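## Task

Same panel, beneath the switch with red port covers, ports counted 1 to 24 from the left. Remove the lead plugged into port 15 and hang its cord in the nearest cable-manager ring on that port's left side; the plug may dangle. Pull no other plug out, and do not shift any outward, since that can fail the task. At the end, every other plug must be latched with its lever up, every lead must remain in the manager rings it runs through, and no lead may be sharply kinked or wrapped around another. Falling over or finishing tilted fails the task.

## Robot and tools

ROBOT. A LinearBot: a base that can drive in any direction, a column about 1.7 m tall, and a carriage that slides on it (lift_m). The carriage holds two identical six-joint arms, left and right, each with a two-finger gripper. Arm bases are roughly 0.57 m + lift_m over the floor; carriage parts hang about 0.15 m under them, so watch them near the panel. A hand reaches 0.78 m from its shoulder but only about 0.38 m downward from its arm base. A hand is about 0.16 m long, 0.1 m wide (0.14 m open); the wrist camera juts 0.11 m sideways from joint 6's axis. Fingertips taper to about 0.005 m thick in the closing direction and 0.02 m across. Parked joints 1 to 6: 0, 0.05, 0.05, 1.45, 0, 0; then the robot is about 0.85 m wide and 0.65 m long. Cameras: carriage_camera (fixed, forward, tilted ~20 degrees down), left_wrist_camera and right_wrist_camera (looking past the fingertips). All images are 896x504 pixels.

FRAMES. Base frame: metres, origin on the floor below the base centre, x forward, y left, z up. left_hand and right_hand are the midpoint between each hand's pads, in this frame; quat_wxyz rotates base axes into hand axes (hand z along the fingers, fingers open along hand y; an upright hand with joints 1, 5, 6 at 0 reads (1, 0, 0, 0)). base_odometry is in the odometry frame (the base frame at scene start), built only from wheel turns, so slip counts as travel; heading in rad, left positive, -3.142 to 3.142. Hand readings can be off, usually too high, more at long reach.

move. Arguments base, joints, speeds, min_time_s form one action; cameras picks images. base holds exactly one key, a relative offset from where the base last reported itself: translate_m (m, forward +, -2 to 2), strafe_m (m, left +, -2 to 2) or rotate_rad (rad, counter-clockwise +, -6.3 to 6.3). joints is one dictionary for both arms, absolute targets by name: lift_m 0 to 1 m; for each arm (prefix left_ or right_) joint1_rad -2.617 to 3.054 (vertical-axis swing, 0 forward, + left), joint2_rad 0 to 3.141 (shoulder: 0 upper arm back level, 1.57 upright, 3.14 forward level), joint3_rad 0 to 3.141 (elbow: 0 folded, 3.14 straight), joint4_rad -1.57 to 1.57 (wrist pitch, + lifts fingertips), joint5_rad -1.57 to 1.57 (wrist yaw, + swings fingertips right, opposite to joint 1), joint6_rad -2.094 to 2.094 (roll about the fingers, + clockwise seen from the forearm), gripper_m 0 to 0.093 (pad gap, m). Done tolerances: lift 0.004, joint1 0.02, joint2 0.105, joint3 0.06, joint4 0.04, joint5 0.025, joint6 0.02, gripper 0.004. speeds caps top speed for this action only: translate_m and strafe_m 0.02 to 0.5 m/s, rotate_rad 0.05 to 1.57 rad/s, lift_m 0.08 to 0.25 m/s (maximum is default). min_time_s (0.1 to 8 s) sets a floor on how long each arm and gripper motion lasts; it gives straighter hand paths. Motions start together. An action may not exceed 15 s; drives time out at 14 s. cameras: list of camera names, or all; [] for none. A call with no action just reports state and images, including the scene number and full temperatures. Unknown keys make a call invalid; out-of-range values get it refused, and a refusal or a stop cancels the remaining move, wait and finished_scene calls of that reply.

wait: seconds 0 to 10; robot keeps its last command. zoom_image: camera plus region [x0, y0, x1, y1] in pixels of that camera's newest image, at most 504 by 504, origin top-left. finished_scene: scene number (1 or 2); final, moves to the next scene.

RESULTS. pictures lists image order. move says done, or the worst status. Status words: done (base: wheels turned the commanded amount, slip possible), off_target (resting short, may still push), contact_stop and time_out (target dropped, holds), not_followed (arm targets withheld because arms would come within millimetres of each other or themselves; robot may keep trying), limit_stop_at_motor_heat. on_its_own lists uncommanded behaviour; held at is a target, not a reading. motor_effort: percent of maximum, + toward higher joint values, bracket = peak; readings carry sizeable error. If lift effort drops as the lift lowers, a hand rests on something. Joint torques follow joint order; joints 1 to 3 wrap at ±28 N m. Motor temperatures: per arm, six joints then gripper; changes under 5 °C omitted. MOTOR HOT appears at 75 °C; at 100 °C that arm goes limp for 30 to 60 s or more. Park arms to cool. Gripper reads a little narrower (or up to 0.002 m wider) than a firmly held part; open well above the reading to release.

CAUTIONS. Arms have no contact stop and keep pressing; they also sag and may miss small turns. Never let the arms collide or squeeze each other, including fingers. Do not yank neighbouring plugs or knock anything to the floor. The robot tips most easily with carriage high, arms stretched or loaded, pushing/pulling, or stopping suddenly; only images reveal a lean. After being blocked, back off about 0.2 m the way you came. Do not reverse under a table edge into the column. The simulation keeps running while you think.

Each tool is called by a JSON object that holds its "method" and its "body".

## Session

{"method": "move", "body": {"cameras": ["all"]}}

Scene clock: 0.00 s.
Joint torques (N m): no reading
Motor temperatures (°C): left_arm=[32 29 39 36 30 27 31] | right_arm=[31 31 39 35 28 28 28]
base_odometry: x=+0.000 y=+0.000 heading=+0.000
base_status: not commanded
joint_positions: lift_m=+0.300 left_joint1_rad=-0.007 left_joint2_rad=+0.049 left_joint3_rad=+0.059 left_joint4_rad=+1.465 left_joint5_rad=+0.028 left_joint6_rad=-0.029 left_gripper_m=+0.09396 right_joint1_rad=+0.017 right_joint2_rad=+0.052 right_joint3_rad=+0.056 right_joint4_rad=+1.418 right_joint5_rad=-0.009 right_joint6_rad=+0.027 right_gripper_m=+0.09396
joint_status: not commanded
motor_effort: lift_m=+39 drive_wheels=+0
left_hand: x=+0.2513 y=+0.3148 z=+1.3177 quat_wxyz=(+0.999, +0.014, +0.048, -0.019) (m; base frame)
right_hand: x=+0.2645 y=-0.3176 z=+1.3154 quat_wxyz=(+0.997, -0.004, +0.074, +0.023) (m; base frame)
pictures: carriage_camera, left_wrist_camera, right_wrist_camera

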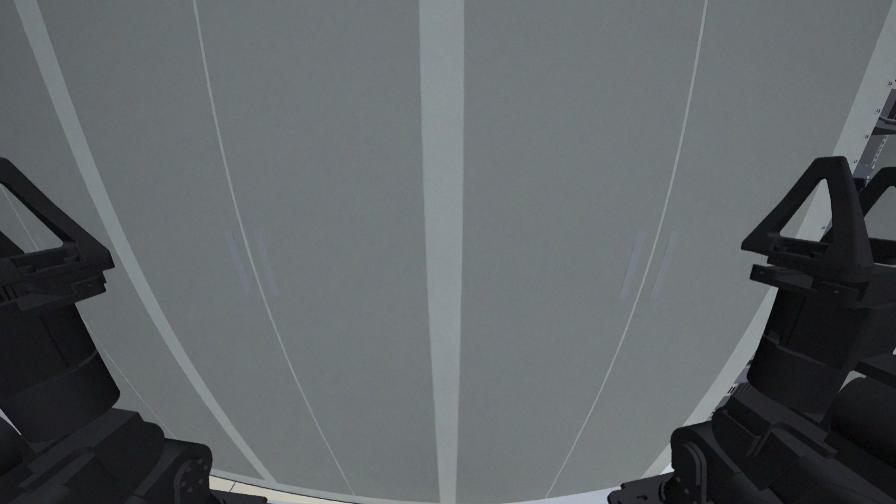

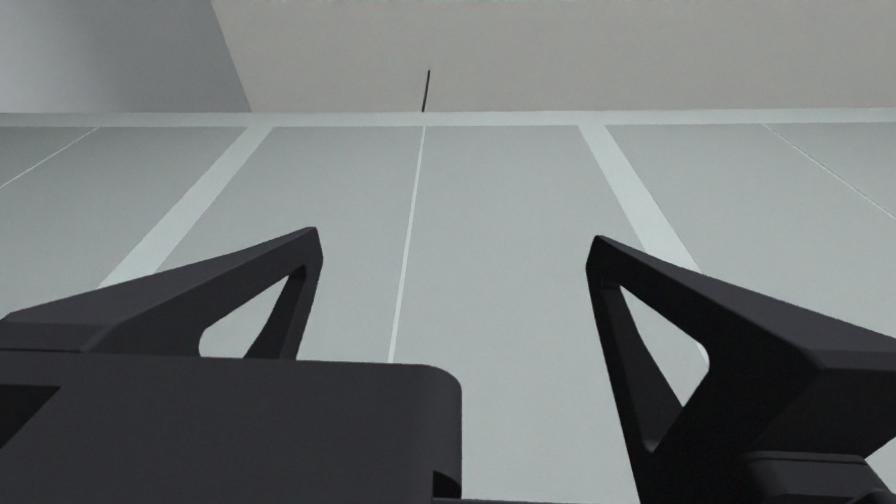

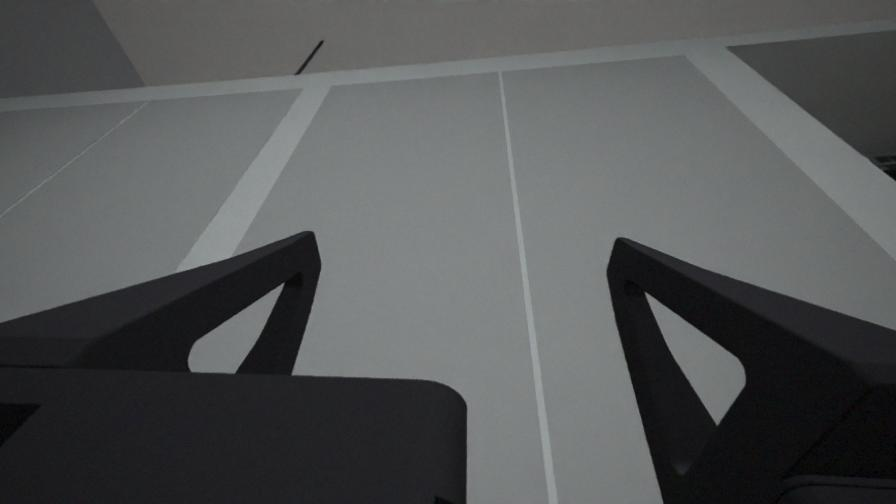

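{"method": "move", "body": {"base": {"strafe_m": -0.85}, "joints": {"left_gripper_m": 0.03, "right_gripper_m": 0.03}, "speeds": {"strafe_m": 0.25}, "cameras": ["carriage_camera"]}}

Scene clock: 5.00 s.
Joint torques (N m): left_arm=[-0.57 4.89 5.83 -0.19 0.05 0.05] | right_arm=[0.27 3.79 6.3 -0.29 0.02 -0.16]
move: done
base_odometry: x=-0.001 y=-0.850 heading=+0.000
base_status: done
joint_positions: lift_m=+0.300 left_joint1_rad=-0.007 left_joint2_rad=+0.049 left_joint3_rad=+0.059 left_joint4_rad=+1.464 left_joint5_rad=+0.028 left_joint6_rad=-0.029 left_gripper_m=+0.03007 right_joint1_rad=+0.017 right_joint2_rad=+0.052 right_joint3_rad=+0.056 right_joint4_rad=+1.418 right_joint5_rad=-0.009 right_joint6_rad=+0.027 right_gripper_m=+0.03009
joint_status: all done
motor_effort: lift_m=+39(40) drive_wheels=-2(13)
left_hand: x=+0.2514 y=+0.3148 z=+1.3177 quat_wxyz=(+0.999, +0.013, +0.048, -0.019) (m; base frame)
right_hand: x=+0.2645 y=-0.3176 z=+1.3154 quat_wxyz=(+0.997, -0.004, +0.074, +0.023) (m; base frame)
pictures: carriage_camera

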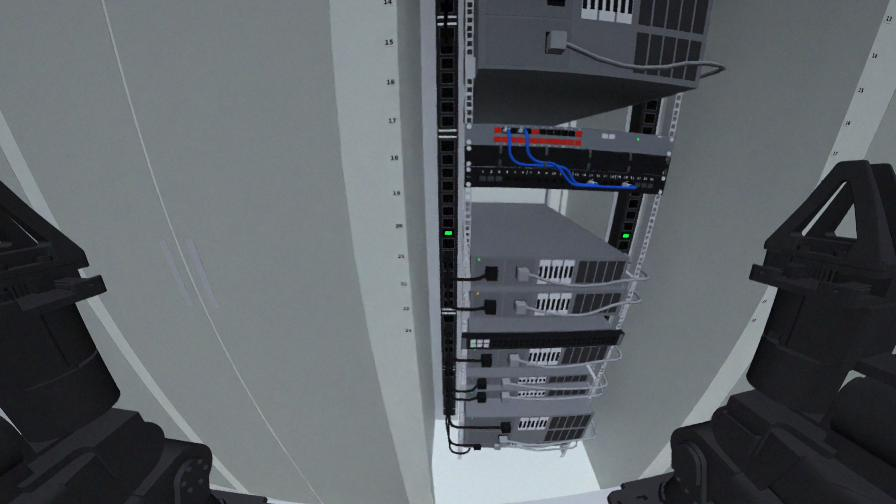

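{"method": "zoom_image", "body": {"camera": "carriage_camera", "region": [440, 100, 700, 220]}}

{"method": "zoom_image", "body": {"camera": "carriage_camera", "region": [540, 130, 680, 200]}}

Scaled by 1.938 from the camera's 896x504 image, which has a finer 1280x720 frame.

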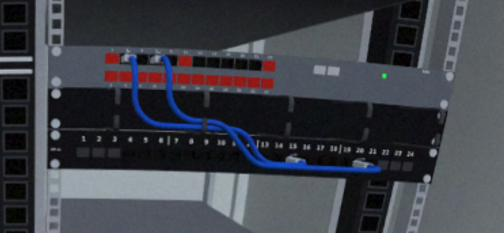

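Scaled by 3.600 from the camera's 896x504 image, which has a finer 1280x720 frame.

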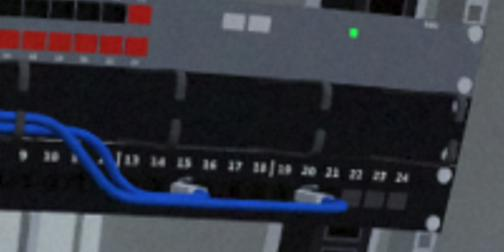

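{"method": "move", "body": {"base": {"strafe_m": -0.45}, "speeds": {"strafe_m": 0.2}, "cameras": ["carriage_camera"]}}

{"method": "zoom_image", "body": {"camera": "carriage_camera", "region": [220, 100, 480, 220]}}

Scene clock: 9.20 s.
Joint torques (N m): left_arm=[-0.4 4.7 5.93 -0.14 0.03 0.03] | right_arm=[0.16 3.81 6.28 -0.29 0 -0.16]
move: done
base_odometry: x=-0.001 y=-1.300 heading=+0.000
base_status: done
joint_positions: lift_m=+0.300 left_joint1_rad=-0.007 left_joint2_rad=+0.049 left_joint3_rad=+0.059 left_joint4_rad=+1.464 left_joint5_rad=+0.028 left_joint6_rad=-0.029 left_gripper_m=+0.03007 right_joint1_rad=+0.017 right_joint2_rad=+0.052 right_joint3_rad=+0.056 right_joint4_rad=+1.418 right_joint5_rad=-0.009 right_joint6_rad=+0.027 right_gripper_m=+0.03009
joint_status: not commanded
motor_effort: lift_m=+39(39) drive_wheels=-2(13)
left_hand: x=+0.2514 y=+0.3148 z=+1.3177 quat_wxyz=(+0.999, +0.013, +0.048, -0.019) (m; base frame)
right_hand: x=+0.2645 y=-0.3176 z=+1.3154 quat_wxyz=(+0.997, -0.004, +0.074, +0.023) (m; base frame)
pictures: carriage_camera

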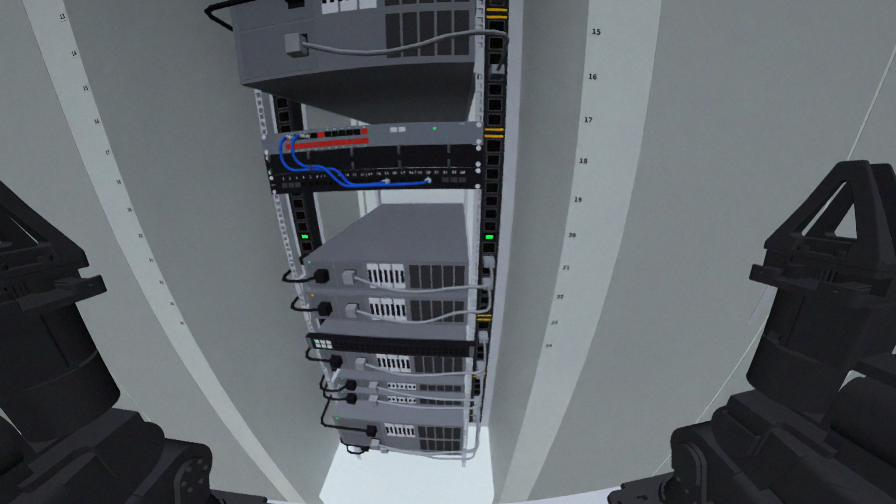

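Scaled by 1.938 from the camera's 896x504 image, which has a finer 1280x720 frame.

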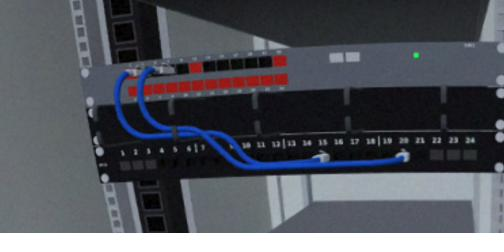

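{"method": "move", "body": {"base": {"translate_m": -0.12}, "speeds": {"translate_m": 0.15}, "cameras": []}}

{"method": "move", "body": {"base": {"strafe_m": -0.175}, "joints": {"left_joint1_rad": 0, "left_joint2_rad": 0.997, "left_joint3_rad": 0.985, "left_joint4_rad": 0, "left_joint5_rad": 0, "left_joint6_rad": 1.57, "left_gripper_m": 0.03, "lift_m": 0.30}, "min_time_s": 3, "speeds": {"strafe_m": 0.15}, "cameras": ["carriage_camera","left_wrist_camera"]}}

{"method": "zoom_image", "body": {"camera": "left_wrist_camera", "region": [250, 0, 700, 250]}}

{"method": "zoom_image", "body": {"camera": "carriage_camera", "region": [200, 100, 440, 220]}}

Scene clock: 12.33 s.
Joint torques (N m): left_arm=[-0.49 4.79 5.93 -0.22 0.03 0.02] | right_arm=[0.18 3.77 6.28 -0.29 0.02 -0.16]
move: done
base_odometry: x=-0.121 y=-1.300 heading=+0.000
base_status: done
joint_positions: lift_m=+0.300 left_joint1_rad=-0.007 left_joint2_rad=+0.049 left_joint3_rad=+0.059 left_joint4_rad=+1.464 left_joint5_rad=+0.028 left_joint6_rad=-0.029 left_gripper_m=+0.03007 right_joint1_rad=+0.017 right_joint2_rad=+0.052 right_joint3_rad=+0.056 right_joint4_rad=+1.417 right_joint5_rad=-0.009 right_joint6_rad=+0.027 right_gripper_m=+0.03009
joint_status: not commanded
motor_effort: lift_m=+39(40) drive_wheels=-1(9)
left_hand: x=+0.2515 y=+0.3148 z=+1.3177 quat_wxyz=(+0.999, +0.013, +0.049, -0.019) (m; base frame)
right_hand: x=+0.2646 y=-0.3176 z=+1.3154 quat_wxyz=(+0.997, -0.004, +0.074, +0.023) (m; base frame)
pictures: none
No camera images: "cameras" was empty.

Scene clock: 15.67 s.
Joint torques (N m): left_arm=[0.12 -2.67 11.32 2.15 -0.06 0.1] | right_arm=[0.2 3.79 6.28 -0.29 0.02 -0.16]
move: done
base_odometry: x=-0.121 y=-1.475 heading=-0.001
base_status: done
joint_positions: lift_m=+0.300 left_joint1_rad=-0.007 left_joint2_rad=+0.989 left_joint3_rad=+0.951 left_joint4_rad=+0.015 left_joint5_rad=+0.010 left_joint6_rad=+1.561 left_gripper_m=+0.03006 right_joint1_rad=+0.017 right_joint2_rad=+0.052 right_joint3_rad=+0.056 right_joint4_rad=+1.417 right_joint5_rad=-0.009 right_joint6_rad=+0.027 right_gripper_m=+0.03009
joint_status: all done
motor_effort: lift_m=+39(40) drive_wheels=-1(10)
left_hand: x=+0.5947 y=+0.3155 z=+1.2632 quat_wxyz=(+0.501, +0.507, +0.504, +0.487) (m; base frame)
right_hand: x=+0.2646 y=-0.3176 z=+1.3154 quat_wxyz=(+0.997, -0.004, +0.074, +0.023) (m; base frame)
pictures: carriage_camera, left_wrist_camera

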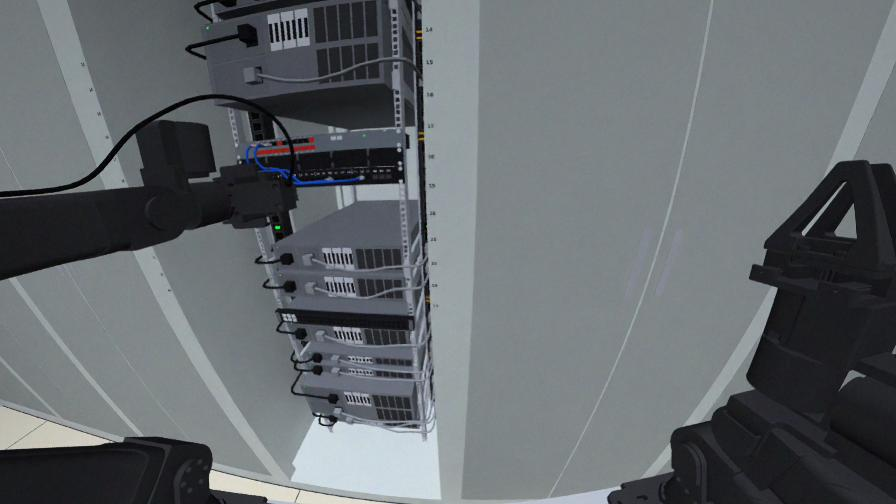

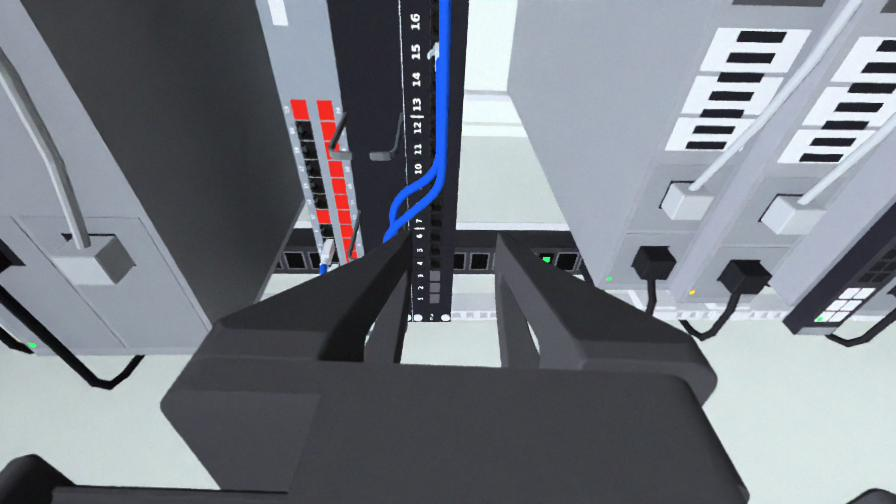

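Scaled by 1.120 from the camera's 896x504 image, which has a finer 1280x720 frame.

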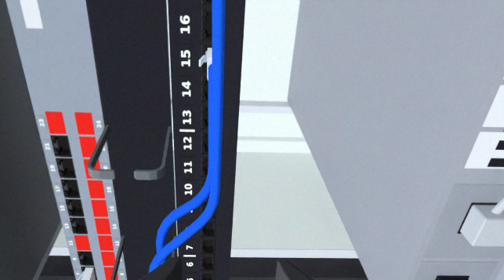

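Scaled by 2.100 from the camera's 896x504 image, which has a finer 1280x720 frame.

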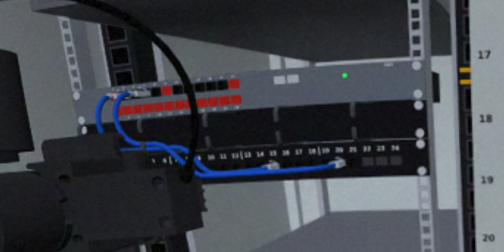

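{"method": "move", "body": {"base": {"strafe_m": -0.02}, "speeds": {"strafe_m": 0.05}, "cameras": []}}

{"method": "move", "body": {"base": {"translate_m": 0.07}, "speeds": {"translate_m": 0.08}, "cameras": ["carriage_camera","left_wrist_camera"]}}

{"method": "zoom_image", "body": {"camera": "left_wrist_camera", "region": [350, 0, 550, 240]}}

{"method": "zoom_image", "body": {"camera": "carriage_camera", "region": [280, 150, 400, 220]}}

Scene clock: 17.57 s.
Joint torques (N m): left_arm=[-0.09 -2.78 11.36 2.18 -0.05 0.06] | right_arm=[0.18 3.78 6.28 -0.29 0.02 -0.16]
move: done
base_odometry: x=-0.121 y=-1.495 heading=-0.001
base_status: done
joint_positions: lift_m=+0.300 left_joint1_rad=-0.004 left_joint2_rad=+0.989 left_joint3_rad=+0.952 left_joint4_rad=+0.011 left_joint5_rad=+0.007 left_joint6_rad=+1.562 left_gripper_m=+0.03006 right_joint1_rad=+0.018 right_joint2_rad=+0.052 right_joint3_rad=+0.056 right_joint4_rad=+1.417 right_joint5_rad=-0.009 right_joint6_rad=+0.027 right_gripper_m=+0.03009
joint_status: not commanded
motor_effort: lift_m=+39(39) drive_wheels=-2(11)
left_hand: x=+0.5948 y=+0.3171 z=+1.2625 quat_wxyz=(+0.498, +0.507, +0.506, +0.488) (m; base frame)
right_hand: x=+0.2646 y=-0.3176 z=+1.3154 quat_wxyz=(+0.997, -0.004, +0.074, +0.023) (m; base frame)
pictures: none
No camera images: "cameras" was empty.

Scene clock: 19.07 s.
Joint torques (N m): left_arm=[-0.16 -2.93 11.14 2.18 0.01 0.04] | right_arm=[0.18 3.82 6.28 -0.3 0.02 -0.16]
move: done
base_odometry: x=-0.051 y=-1.496 heading=-0.001
base_status: done
joint_positions: lift_m=+0.300 left_joint1_rad=-0.004 left_joint2_rad=+0.991 left_joint3_rad=+0.954 left_joint4_rad=+0.009 left_joint5_rad=+0.007 left_joint6_rad=+1.563 left_gripper_m=+0.03006 right_joint1_rad=+0.018 right_joint2_rad=+0.052 right_joint3_rad=+0.056 right_joint4_rad=+1.418 right_joint5_rad=-0.009 right_joint6_rad=+0.027 right_gripper_m=+0.03009
joint_status: not commanded
motor_effort: lift_m=+39(39) drive_wheels=-4(10)
left_hand: x=+0.5953 y=+0.3171 z=+1.2620 quat_wxyz=(+0.498, +0.508, +0.506, +0.488) (m; base frame)
right_hand: x=+0.2644 y=-0.3176 z=+1.3154 quat_wxyz=(+0.997, -0.004, +0.074, +0.023) (m; base frame)
pictures: carriage_camera, left_wrist_camera

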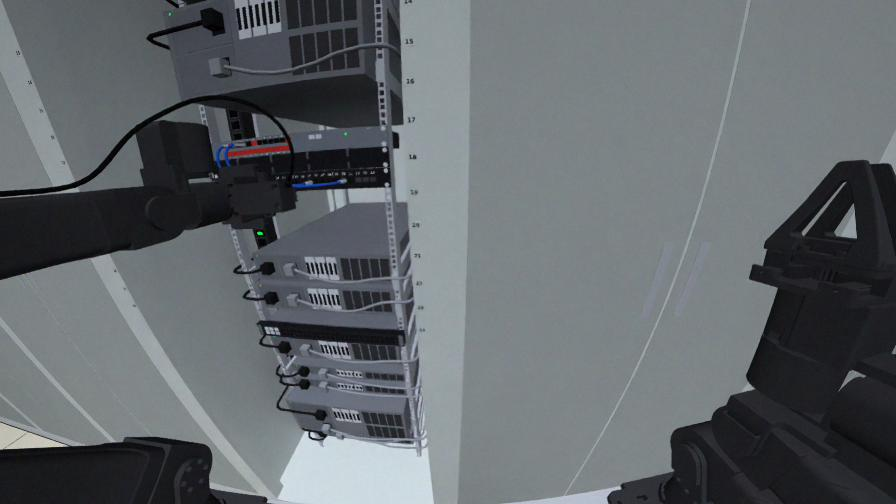

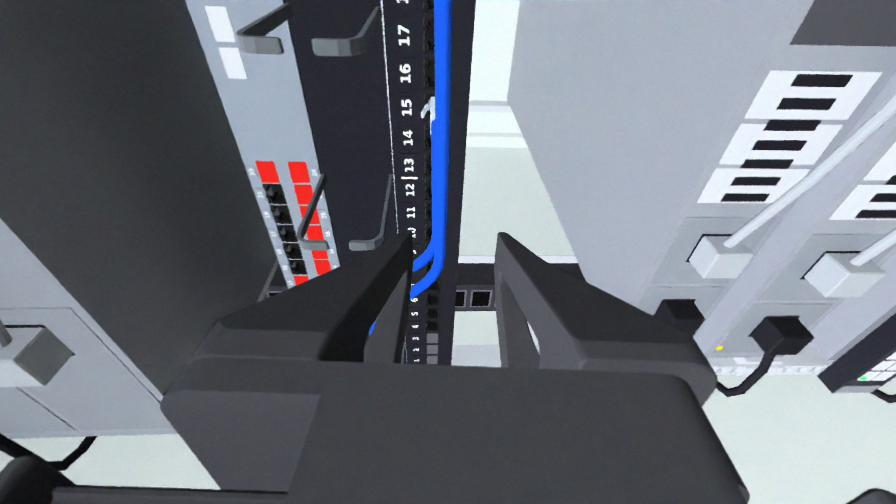

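Scaled by 2.100 from the camera's 896x504 image, which has a finer 1280x720 frame.

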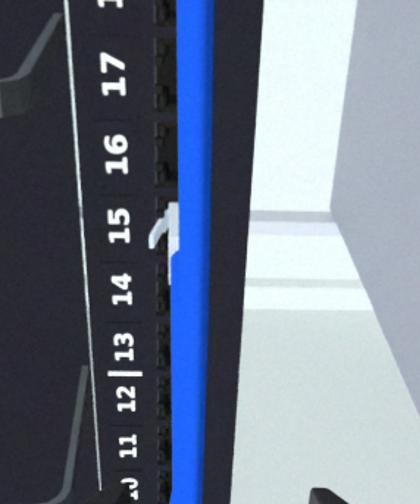

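Scaled by 4.200 from the camera's 896x504 image, which has a finer 1280x720 frame.

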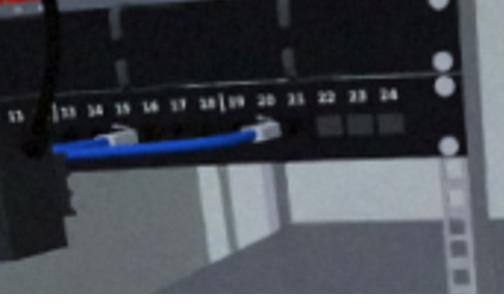

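{"method": "move", "body": {"base": {"strafe_m": -0.025}, "joints": {"lift_m": 0.33, "left_gripper_m": 0.028}, "speeds": {"strafe_m": 0.05}, "cameras": []}}

{"method": "move", "body": {"base": {"translate_m": 0.045}, "speeds": {"translate_m": 0.05}, "cameras": ["carriage_camera","left_wrist_camera"]}}

{"method": "zoom_image", "body": {"camera": "left_wrist_camera", "region": [330, 60, 570, 300]}}

{"method": "zoom_image", "body": {"camera": "carriage_camera", "region": [260, 150, 380, 220]}}

Scene clock: 23.27 s.
Joint torques (N m): left_arm=[-0.09 -3.14 10.02 2.21 -0.01 0.03] | right_arm=[0.21 3.81 6.31 -0.29 0.02 -0.16]
move: done
base_odometry: x=-0.051 y=-1.520 heading=-0.001
base_status: done
joint_positions: lift_m=+0.330 left_joint1_rad=-0.004 left_joint2_rad=+0.994 left_joint3_rad=+0.965 left_joint4_rad=+0.008 left_joint5_rad=+0.007 left_joint6_rad=+1.563 left_gripper_m=+0.02808 right_joint1_rad=+0.018 right_joint2_rad=+0.052 right_joint3_rad=+0.056 right_joint4_rad=+1.418 right_joint5_rad=-0.009 right_joint6_rad=+0.027 right_gripper_m=+0.03009
joint_status: all done
motor_effort: lift_m=+38(47) drive_wheels=-3(9)
left_hand: x=+0.5954 y=+0.3172 z=+1.2968 quat_wxyz=(+0.500, +0.506, +0.504, +0.490) (m; base frame)
right_hand: x=+0.2644 y=-0.3176 z=+1.3454 quat_wxyz=(+0.997, -0.004, +0.074, +0.023) (m; base frame)
pictures: none
No camera images: "cameras" was empty.

Scene clock: 24.67 s.
Joint torques (N m): left_arm=[-0.12 -3.02 9.94 2.24 0 0.05] | right_arm=[0.2 3.88 6.31 -0.28 0.02 -0.16]
Motor temperatures (°C): left_arm=[32 30 44 38 29 27 31] | right_arm=[30 31 39 35 28 28 27]
move: done
base_odometry: x=-0.006 y=-1.521 heading=-0.002
base_status: done
joint_positions: lift_m=+0.330 left_joint1_rad=-0.004 left_joint2_rad=+0.994 left_joint3_rad=+0.965 left_joint4_rad=+0.008 left_joint5_rad=+0.007 left_joint6_rad=+1.563 left_gripper_m=+0.02807 right_joint1_rad=+0.018 right_joint2_rad=+0.052 right_joint3_rad=+0.056 right_joint4_rad=+1.417 right_joint5_rad=-0.009 right_joint6_rad=+0.027 right_gripper_m=+0.03009
joint_status: not commanded
motor_effort: lift_m=+38(39) drive_wheels=-4(9)
left_hand: x=+0.5954 y=+0.3172 z=+1.2967 quat_wxyz=(+0.499, +0.506, +0.505, +0.490) (m; base frame)
right_hand: x=+0.2646 y=-0.3176 z=+1.3454 quat_wxyz=(+0.997, -0.004, +0.074, +0.023) (m; base frame)
pictures: carriage_camera, left_wrist_camera

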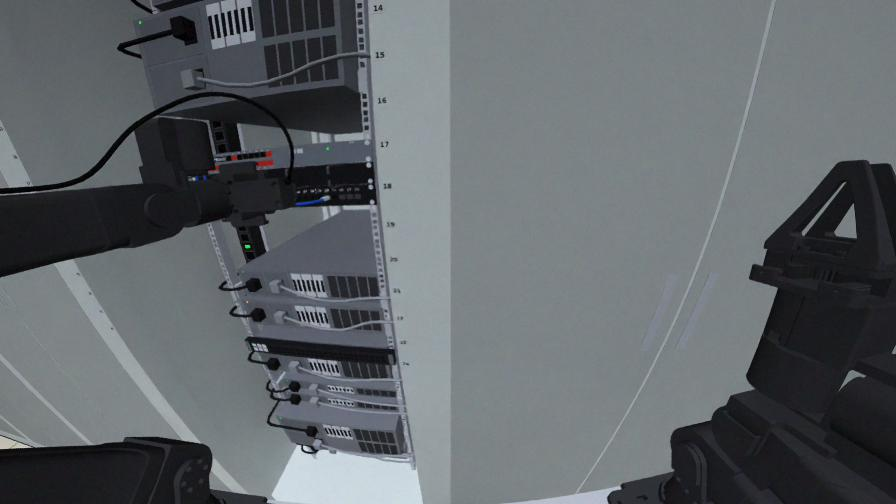

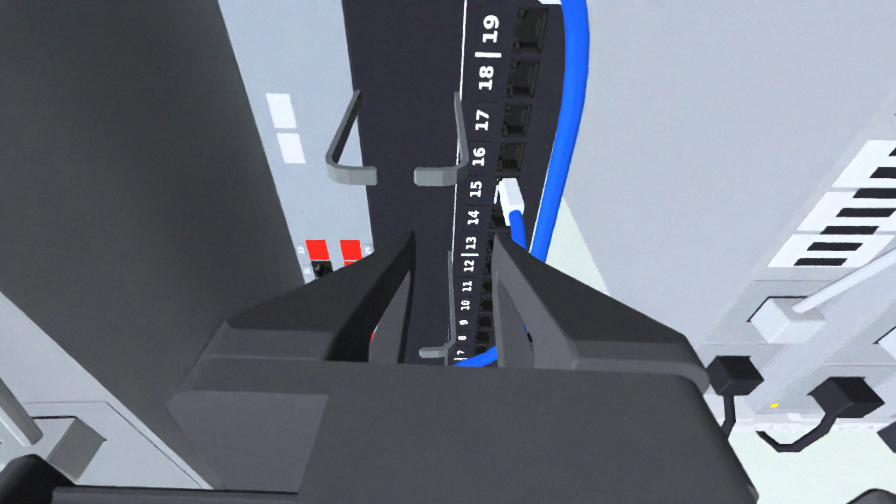

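Scaled by 2.100 from the camera's 896x504 image, which has a finer 1280x720 frame.

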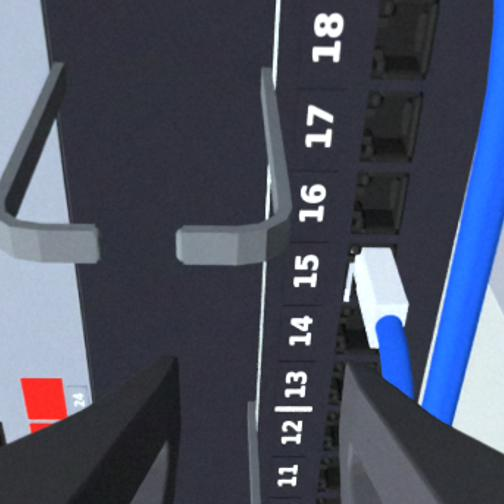

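Scaled by 4.200 from the camera's 896x504 image, which has a finer 1280x720 frame.

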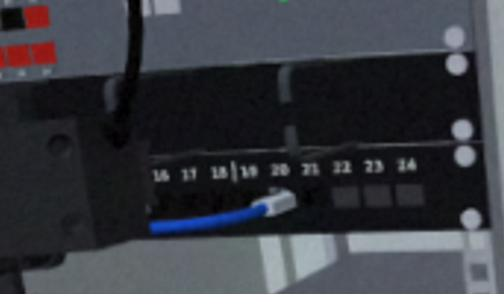

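{"method": "move", "body": {"base": {"strafe_m": 0.021}, "joints": {"lift_m": 0.3155}, "speeds": {"strafe_m": 0.05}, "cameras": []}}

{"method": "move", "body": {"base": {"translate_m": 0.04}, "speeds": {"translate_m": 0.04}, "cameras": ["carriage_camera","left_wrist_camera"]}}

{"method": "zoom_image", "body": {"camera": "left_wrist_camera", "region": [360, 120, 580, 300]}}

{"method": "zoom_image", "body": {"camera": "carriage_camera", "region": [260, 150, 380, 220]}}

Scene clock: 26.53 s.
Joint torques (N m): left_arm=[-0.4 -3.45 9.98 2.28 -0.01 -0.02] | right_arm=[0.21 3.78 6.3 -0.28 0.03 -0.16]
move: done
base_odometry: x=-0.006 y=-1.500 heading=-0.002
base_status: done
joint_positions: lift_m=+0.316 left_joint1_rad=-0.003 left_joint2_rad=+0.995 left_joint3_rad=+0.965 left_joint4_rad=+0.002 left_joint5_rad=+0.005 left_joint6_rad=+1.563 left_gripper_m=+0.02807 right_joint1_rad=+0.017 right_joint2_rad=+0.052 right_joint3_rad=+0.056 right_joint4_rad=+1.417 right_joint5_rad=-0.009 right_joint6_rad=+0.027 right_gripper_m=+0.03009
joint_status: all done
motor_effort: lift_m=+39(41) drive_wheels=+3(8)
left_hand: x=+0.5959 y=+0.3178 z=+1.2801 quat_wxyz=(+0.497, +0.507, +0.507, +0.489) (m; base frame)
right_hand: x=+0.2646 y=-0.3176 z=+1.3308 quat_wxyz=(+0.997, -0.004, +0.074, +0.023) (m; base frame)
pictures: none
No camera images: "cameras" was empty.

Scene clock: 28.00 s.
Joint torques (N m): left_arm=[-0.36 -3.3 10.14 2.44 -0.01 0.04] | right_arm=[0.23 3.82 6.3 -0.29 0.02 -0.16]
move: done
base_odometry: x=+0.034 y=-1.500 heading=-0.002
base_status: done
joint_positions: lift_m=+0.316 left_joint1_rad=-0.003 left_joint2_rad=+0.995 left_joint3_rad=+0.965 left_joint4_rad=-0.011 left_joint5_rad=+0.005 left_joint6_rad=+1.563 left_gripper_m=+0.02807 right_joint1_rad=+0.017 right_joint2_rad=+0.052 right_joint3_rad=+0.056 right_joint4_rad=+1.418 right_joint5_rad=-0.009 right_joint6_rad=+0.027 right_gripper_m=+0.03009
joint_status: not commanded
motor_effort: lift_m=+39(40) drive_wheels=-4(11)
left_hand: x=+0.5958 y=+0.3179 z=+1.2769 quat_wxyz=(+0.493, +0.510, +0.510, +0.486) (m; base frame)
right_hand: x=+0.2644 y=-0.3176 z=+1.3309 quat_wxyz=(+0.997, -0.004, +0.074, +0.023) (m; base frame)
pictures: carriage_camera, left_wrist_camera

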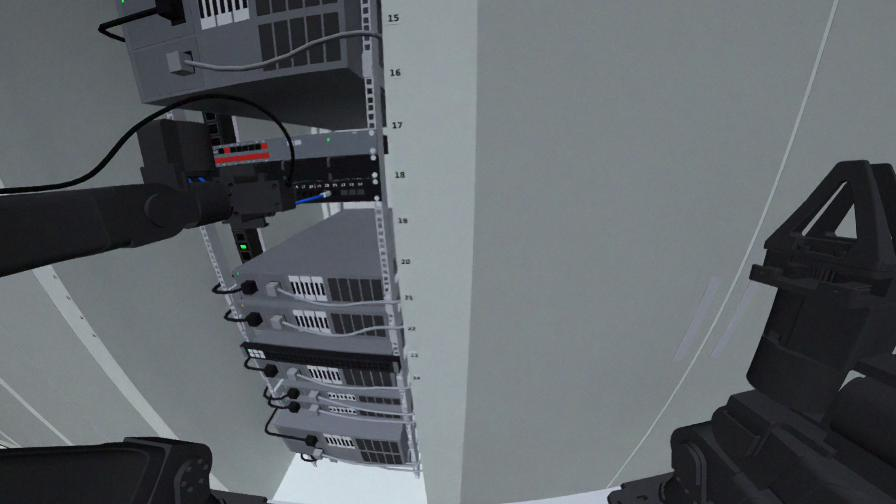

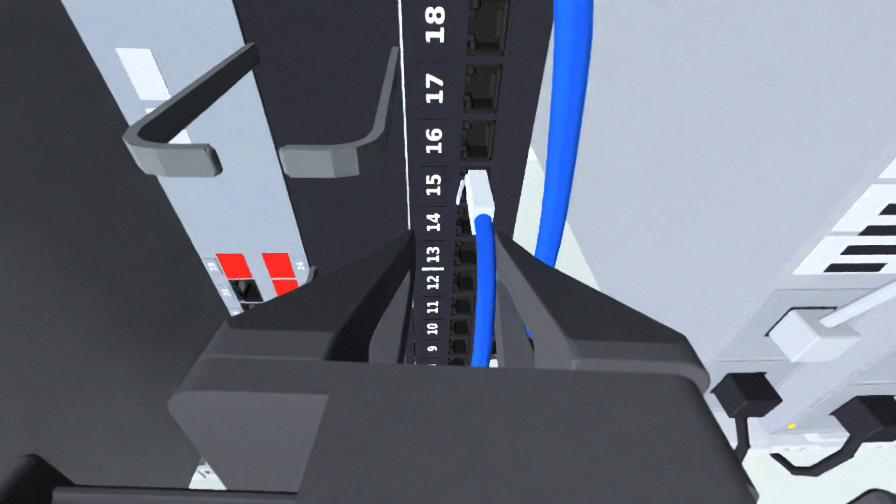

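Scaled by 2.291 from the camera's 896x504 image, which has a finer 1280x720 frame.

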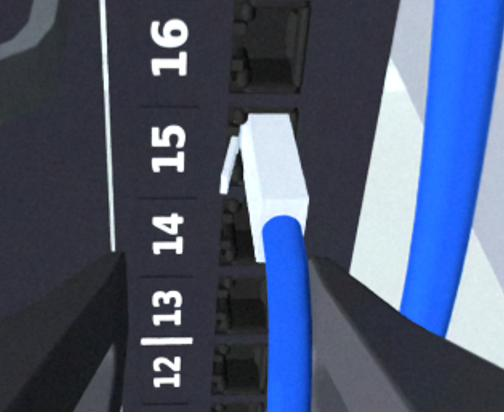

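Scaled by 4.200 from the camera's 896x504 image, which has a finer 1280x720 frame.

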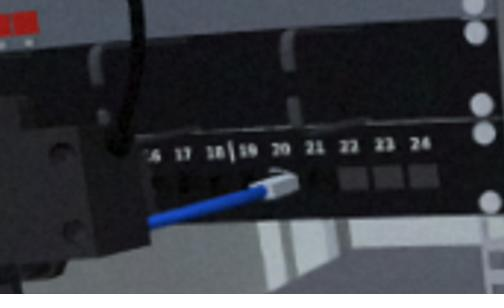

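{"method": "move", "body": {"joints": {"lift_m": 0.307, "left_joint4_rad": 0.008}, "speeds": {"lift_m": 0.08}, "cameras": ["left_wrist_camera","carriage_camera"]}}

{"method": "zoom_image", "body": {"camera": "left_wrist_camera", "region": [360, 120, 580, 300]}}

{"method": "zoom_image", "body": {"camera": "carriage_camera", "region": [260, 150, 380, 220]}}

Scene clock: 29.10 s.
Joint torques (N m): left_arm=[-0.32 -3.32 10.13 2.21 -0.04 0.03] | right_arm=[0.21 3.79 6.37 -0.27 0.02 -0.17]
move: done
base_odometry: x=+0.034 y=-1.500 heading=-0.002
base_status: not commanded
joint_positions: lift_m=+0.307 left_joint1_rad=-0.003 left_joint2_rad=+0.995 left_joint3_rad=+0.965 left_joint4_rad=+0.014 left_joint5_rad=+0.005 left_joint6_rad=+1.563 left_gripper_m=+0.02807 right_joint1_rad=+0.017 right_joint2_rad=+0.052 right_joint3_rad=+0.056 right_joint4_rad=+1.418 right_joint5_rad=-0.009 right_joint6_rad=+0.027 right_gripper_m=+0.03009
joint_status: all done
motor_effort: lift_m=+39(40) drive_wheels=+3(5)
left_hand: x=+0.5959 y=+0.3179 z=+1.2746 quat_wxyz=(+0.500, +0.504, +0.504, +0.492) (m; base frame)
right_hand: x=+0.2644 y=-0.3176 z=+1.3224 quat_wxyz=(+0.997, -0.004, +0.074, +0.023) (m; base frame)
pictures: carriage_camera, left_wrist_camera

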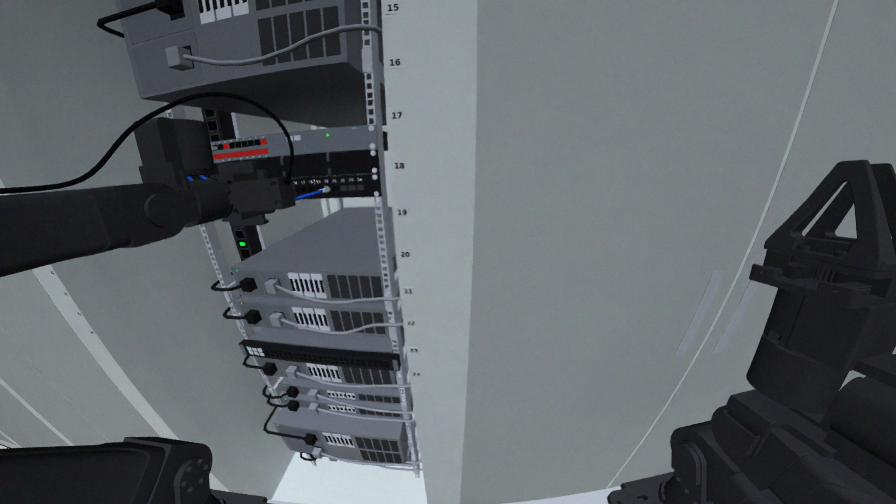

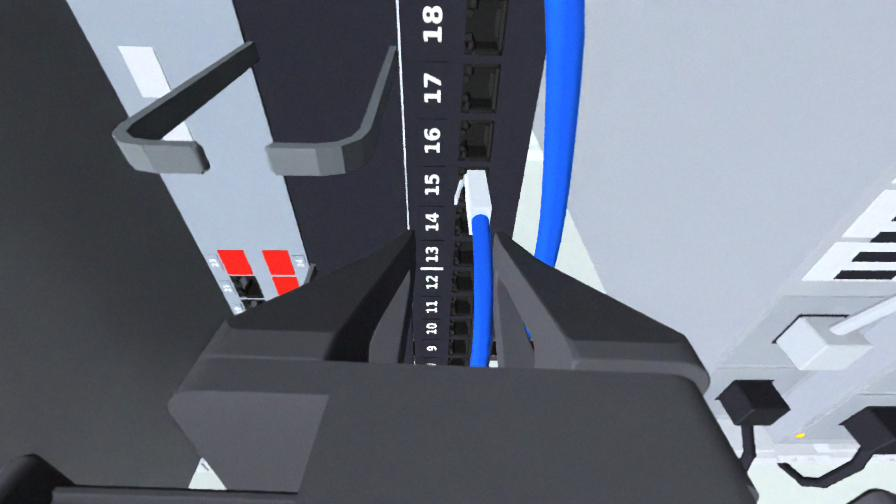

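Scaled by 2.291 from the camera's 896x504 image, which has a finer 1280x720 frame.

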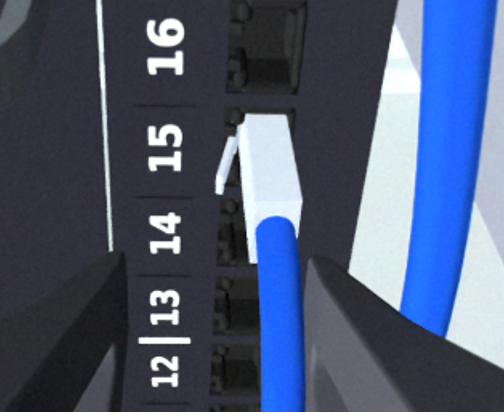

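Scaled by 4.200 from the camera's 896x504 image, which has a finer 1280x720 frame.

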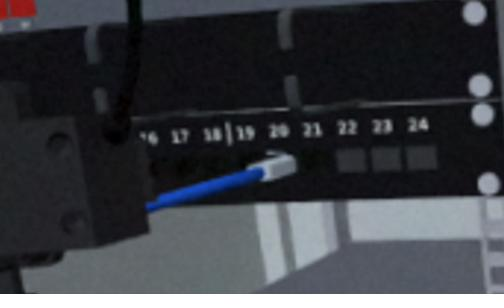

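{"method": "move", "body": {"joints": {"lift_m": 0.2995}, "speeds": {"lift_m": 0.08}, "cameras": ["left_wrist_camera"]}}

{"method": "zoom_image", "body": {"camera": "left_wrist_camera", "region": [360, 120, 580, 300]}}

Scene clock: 29.77 s.
Joint torques (N m): left_arm=[-0.29 -3.1 10.07 2.09 0 0.04] | right_arm=[0.2 3.78 6.24 -0.32 0.02 -0.16]
move: done
base_odometry: x=+0.034 y=-1.500 heading=-0.002
base_status: not commanded
joint_positions: lift_m=+0.300 left_joint1_rad=-0.003 left_joint2_rad=+0.995 left_joint3_rad=+0.966 left_joint4_rad=+0.022 left_joint5_rad=+0.005 left_joint6_rad=+1.563 left_gripper_m=+0.02807 right_joint1_rad=+0.017 right_joint2_rad=+0.052 right_joint3_rad=+0.056 right_joint4_rad=+1.418 right_joint5_rad=-0.009 right_joint6_rad=+0.027 right_gripper_m=+0.03009
joint_status: all done
motor_effort: lift_m=+39(40) drive_wheels=-4(5)
left_hand: x=+0.5959 y=+0.3179 z=+1.2693 quat_wxyz=(+0.502, +0.502, +0.502, +0.494) (m; base frame)
right_hand: x=+0.2644 y=-0.3176 z=+1.3149 quat_wxyz=(+0.997, -0.004, +0.074, +0.023) (m; base frame)
pictures: left_wrist_camera

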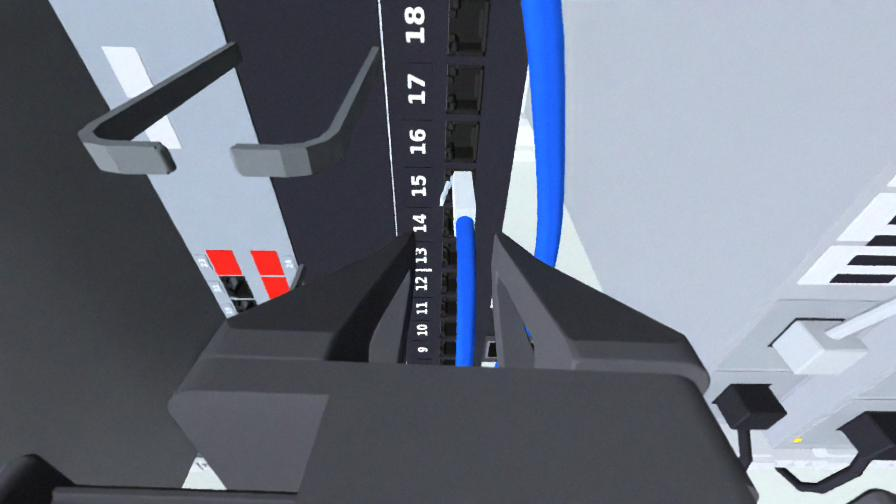

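Scaled by 2.291 from the camera's 896x504 image, which has a finer 1280x720 frame.

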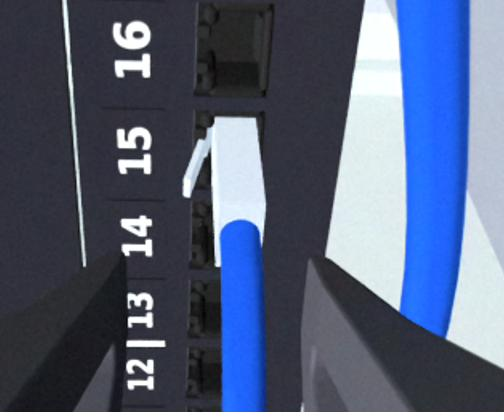

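{"method": "move", "body": {"joints": {"lift_m": 0.2968}, "base": {"translate_m": 0.022}, "speeds": {"lift_m": 0.08, "translate_m": 0.03}, "cameras": ["left_wrist_camera"]}}

{"method": "zoom_image", "body": {"camera": "left_wrist_camera", "region": [360, 120, 580, 300]}}

Scene clock: 31.33 s.
Joint torques (N m): left_arm=[-0.27 -3.14 9.96 2.06 0.03 0.05] | right_arm=[0.23 3.77 6.3 -0.3 0.02 -0.16]
move: done
base_odometry: x=+0.056 y=-1.500 heading=-0.001
base_status: done
joint_positions: lift_m=+0.297 left_joint1_rad=-0.003 left_joint2_rad=+0.995 left_joint3_rad=+0.966 left_joint4_rad=+0.028 left_joint5_rad=+0.005 left_joint6_rad=+1.563 left_gripper_m=+0.02807 right_joint1_rad=+0.017 right_joint2_rad=+0.052 right_joint3_rad=+0.056 right_joint4_rad=+1.418 right_joint5_rad=-0.009 right_joint6_rad=+0.027 right_gripper_m=+0.03009
joint_status: all done
motor_effort: lift_m=+38(40) drive_wheels=+3(16)
left_hand: x=+0.5957 y=+0.3179 z=+1.2683 quat_wxyz=(+0.503, +0.500, +0.500, +0.496) (m; base frame)
right_hand: x=+0.2645 y=-0.3176 z=+1.3122 quat_wxyz=(+0.997, -0.004, +0.074, +0.023) (m; base frame)
pictures: left_wrist_camera

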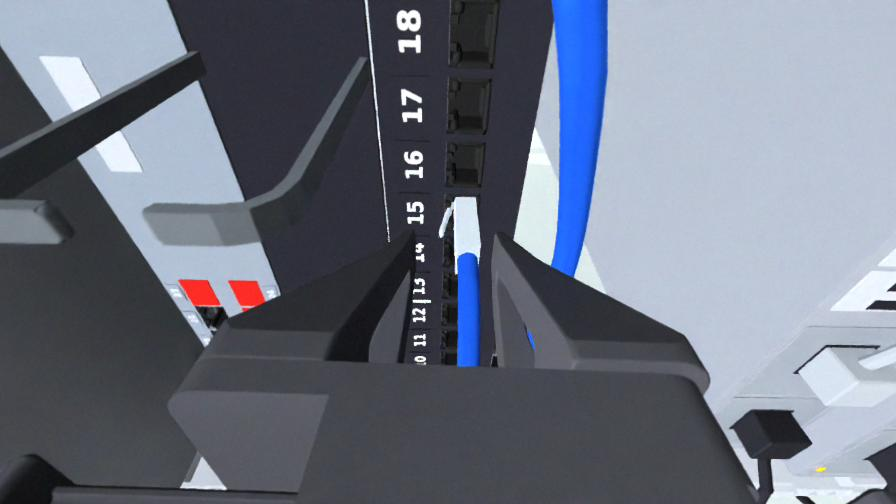

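Scaled by 2.291 from the camera's 896x504 image, which has a finer 1280x720 frame.

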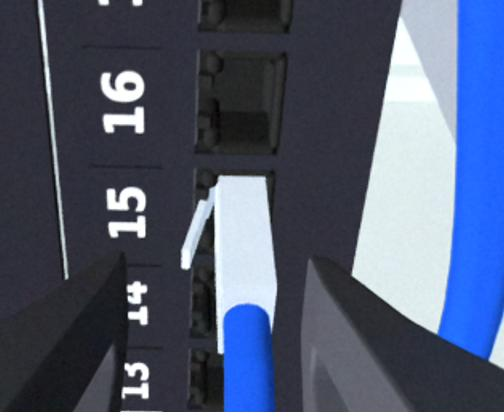

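{"method": "move", "body": {"joints": {"lift_m": 0.2932}, "base": {"translate_m": 0.014}, "speeds": {"lift_m": 0.08, "translate_m": 0.03}, "cameras": ["left_wrist_camera"]}}

{"method": "zoom_image", "body": {"camera": "left_wrist_camera", "region": [360, 120, 580, 300]}}

Scene clock: 32.50 s.
Joint torques (N m): left_arm=[-0.27 0.23 9.94 2.4 0.03 0.05] | right_arm=[0.2 3.77 6.3 -0.3 0.02 -0.16]
move: done
base_odometry: x=+0.070 y=-1.499 heading=+0.000
base_status: done
joint_positions: lift_m=+0.293 left_joint1_rad=-0.003 left_joint2_rad=+0.965 left_joint3_rad=+0.967 left_joint4_rad=-0.003 left_joint5_rad=+0.005 left_joint6_rad=+1.563 left_gripper_m=+0.02805 right_joint1_rad=+0.017 right_joint2_rad=+0.052 right_joint3_rad=+0.056 right_joint4_rad=+1.418 right_joint5_rad=-0.009 right_joint6_rad=+0.027 right_gripper_m=+0.03009
joint_status: all done
motor_effort: lift_m=+38(39) drive_wheels=+4(13)
left_hand: x=+0.5874 y=+0.3179 z=+1.2681 quat_wxyz=(+0.504, +0.500, +0.500, +0.496) (m; base frame)
right_hand: x=+0.2645 y=-0.3176 z=+1.3086 quat_wxyz=(+0.997, -0.004, +0.074, +0.023) (m; base frame)
pictures: left_wrist_camera

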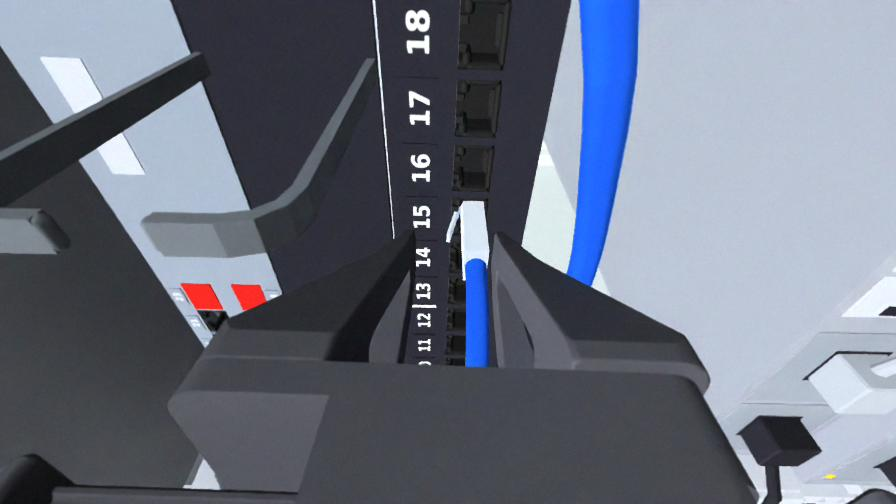

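Scaled by 2.291 from the camera's 896x504 image, which has a finer 1280x720 frame.

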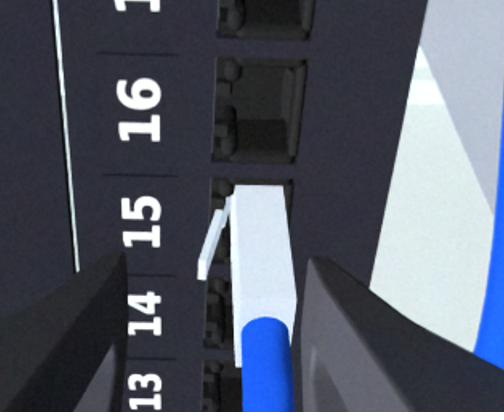

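{"method": "move", "body": {"base": {"translate_m": -0.012}, "speeds": {"translate_m": 0.03}, "cameras": ["left_wrist_camera","carriage_camera"]}}

{"method": "zoom_image", "body": {"camera": "carriage_camera", "region": [180, 130, 360, 240]}}

Scene clock: 33.87 s.
Joint torques (N m): left_arm=[-0.4 -2.3 9.8 2 0 0] | right_arm=[0.2 3.78 6.42 -0.3 0.02 -0.16]
move: done
base_odometry: x=+0.058 y=-1.499 heading=+0.000
base_status: done
joint_positions: lift_m=+0.293 left_joint1_rad=-0.003 left_joint2_rad=+0.986 left_joint3_rad=+0.967 left_joint4_rad=+0.028 left_joint5_rad=+0.005 left_joint6_rad=+1.563 left_gripper_m=+0.02805 right_joint1_rad=+0.017 right_joint2_rad=+0.052 right_joint3_rad=+0.056 right_joint4_rad=+1.417 right_joint5_rad=-0.009 right_joint6_rad=+0.027 right_gripper_m=+0.03009
joint_status: not commanded
motor_effort: lift_m=+38(39) drive_wheels=-2(9)
left_hand: x=+0.5932 y=+0.3179 z=+1.2685 quat_wxyz=(+0.506, +0.498, +0.498, +0.498) (m; base frame)
right_hand: x=+0.2646 y=-0.3176 z=+1.3086 quat_wxyz=(+0.997, -0.004, +0.074, +0.023) (m; base frame)
pictures: carriage_camera, left_wrist_camera

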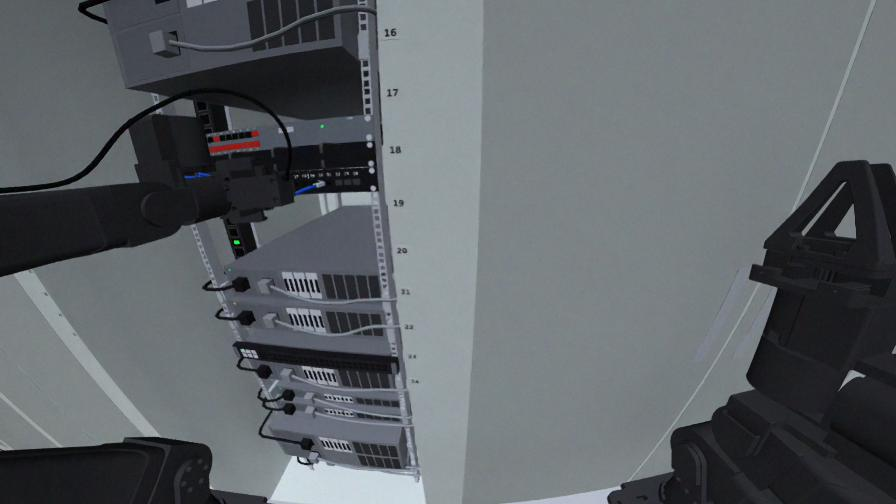

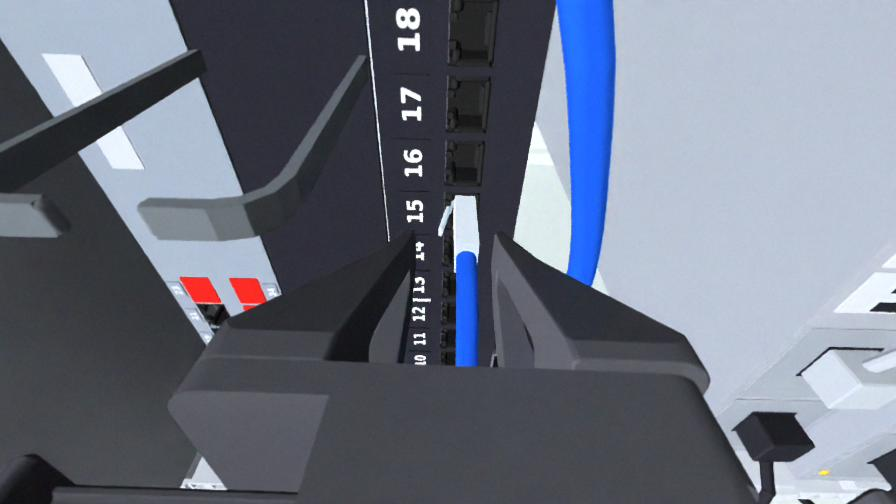

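Scaled by 2.800 from the camera's 896x504 image, which has a finer 1280x720 frame.

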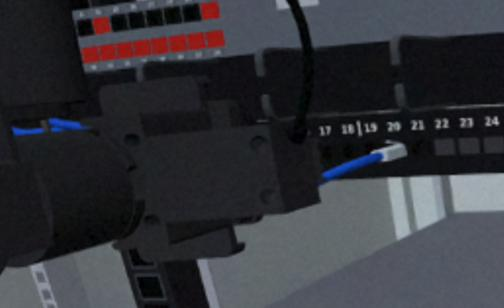

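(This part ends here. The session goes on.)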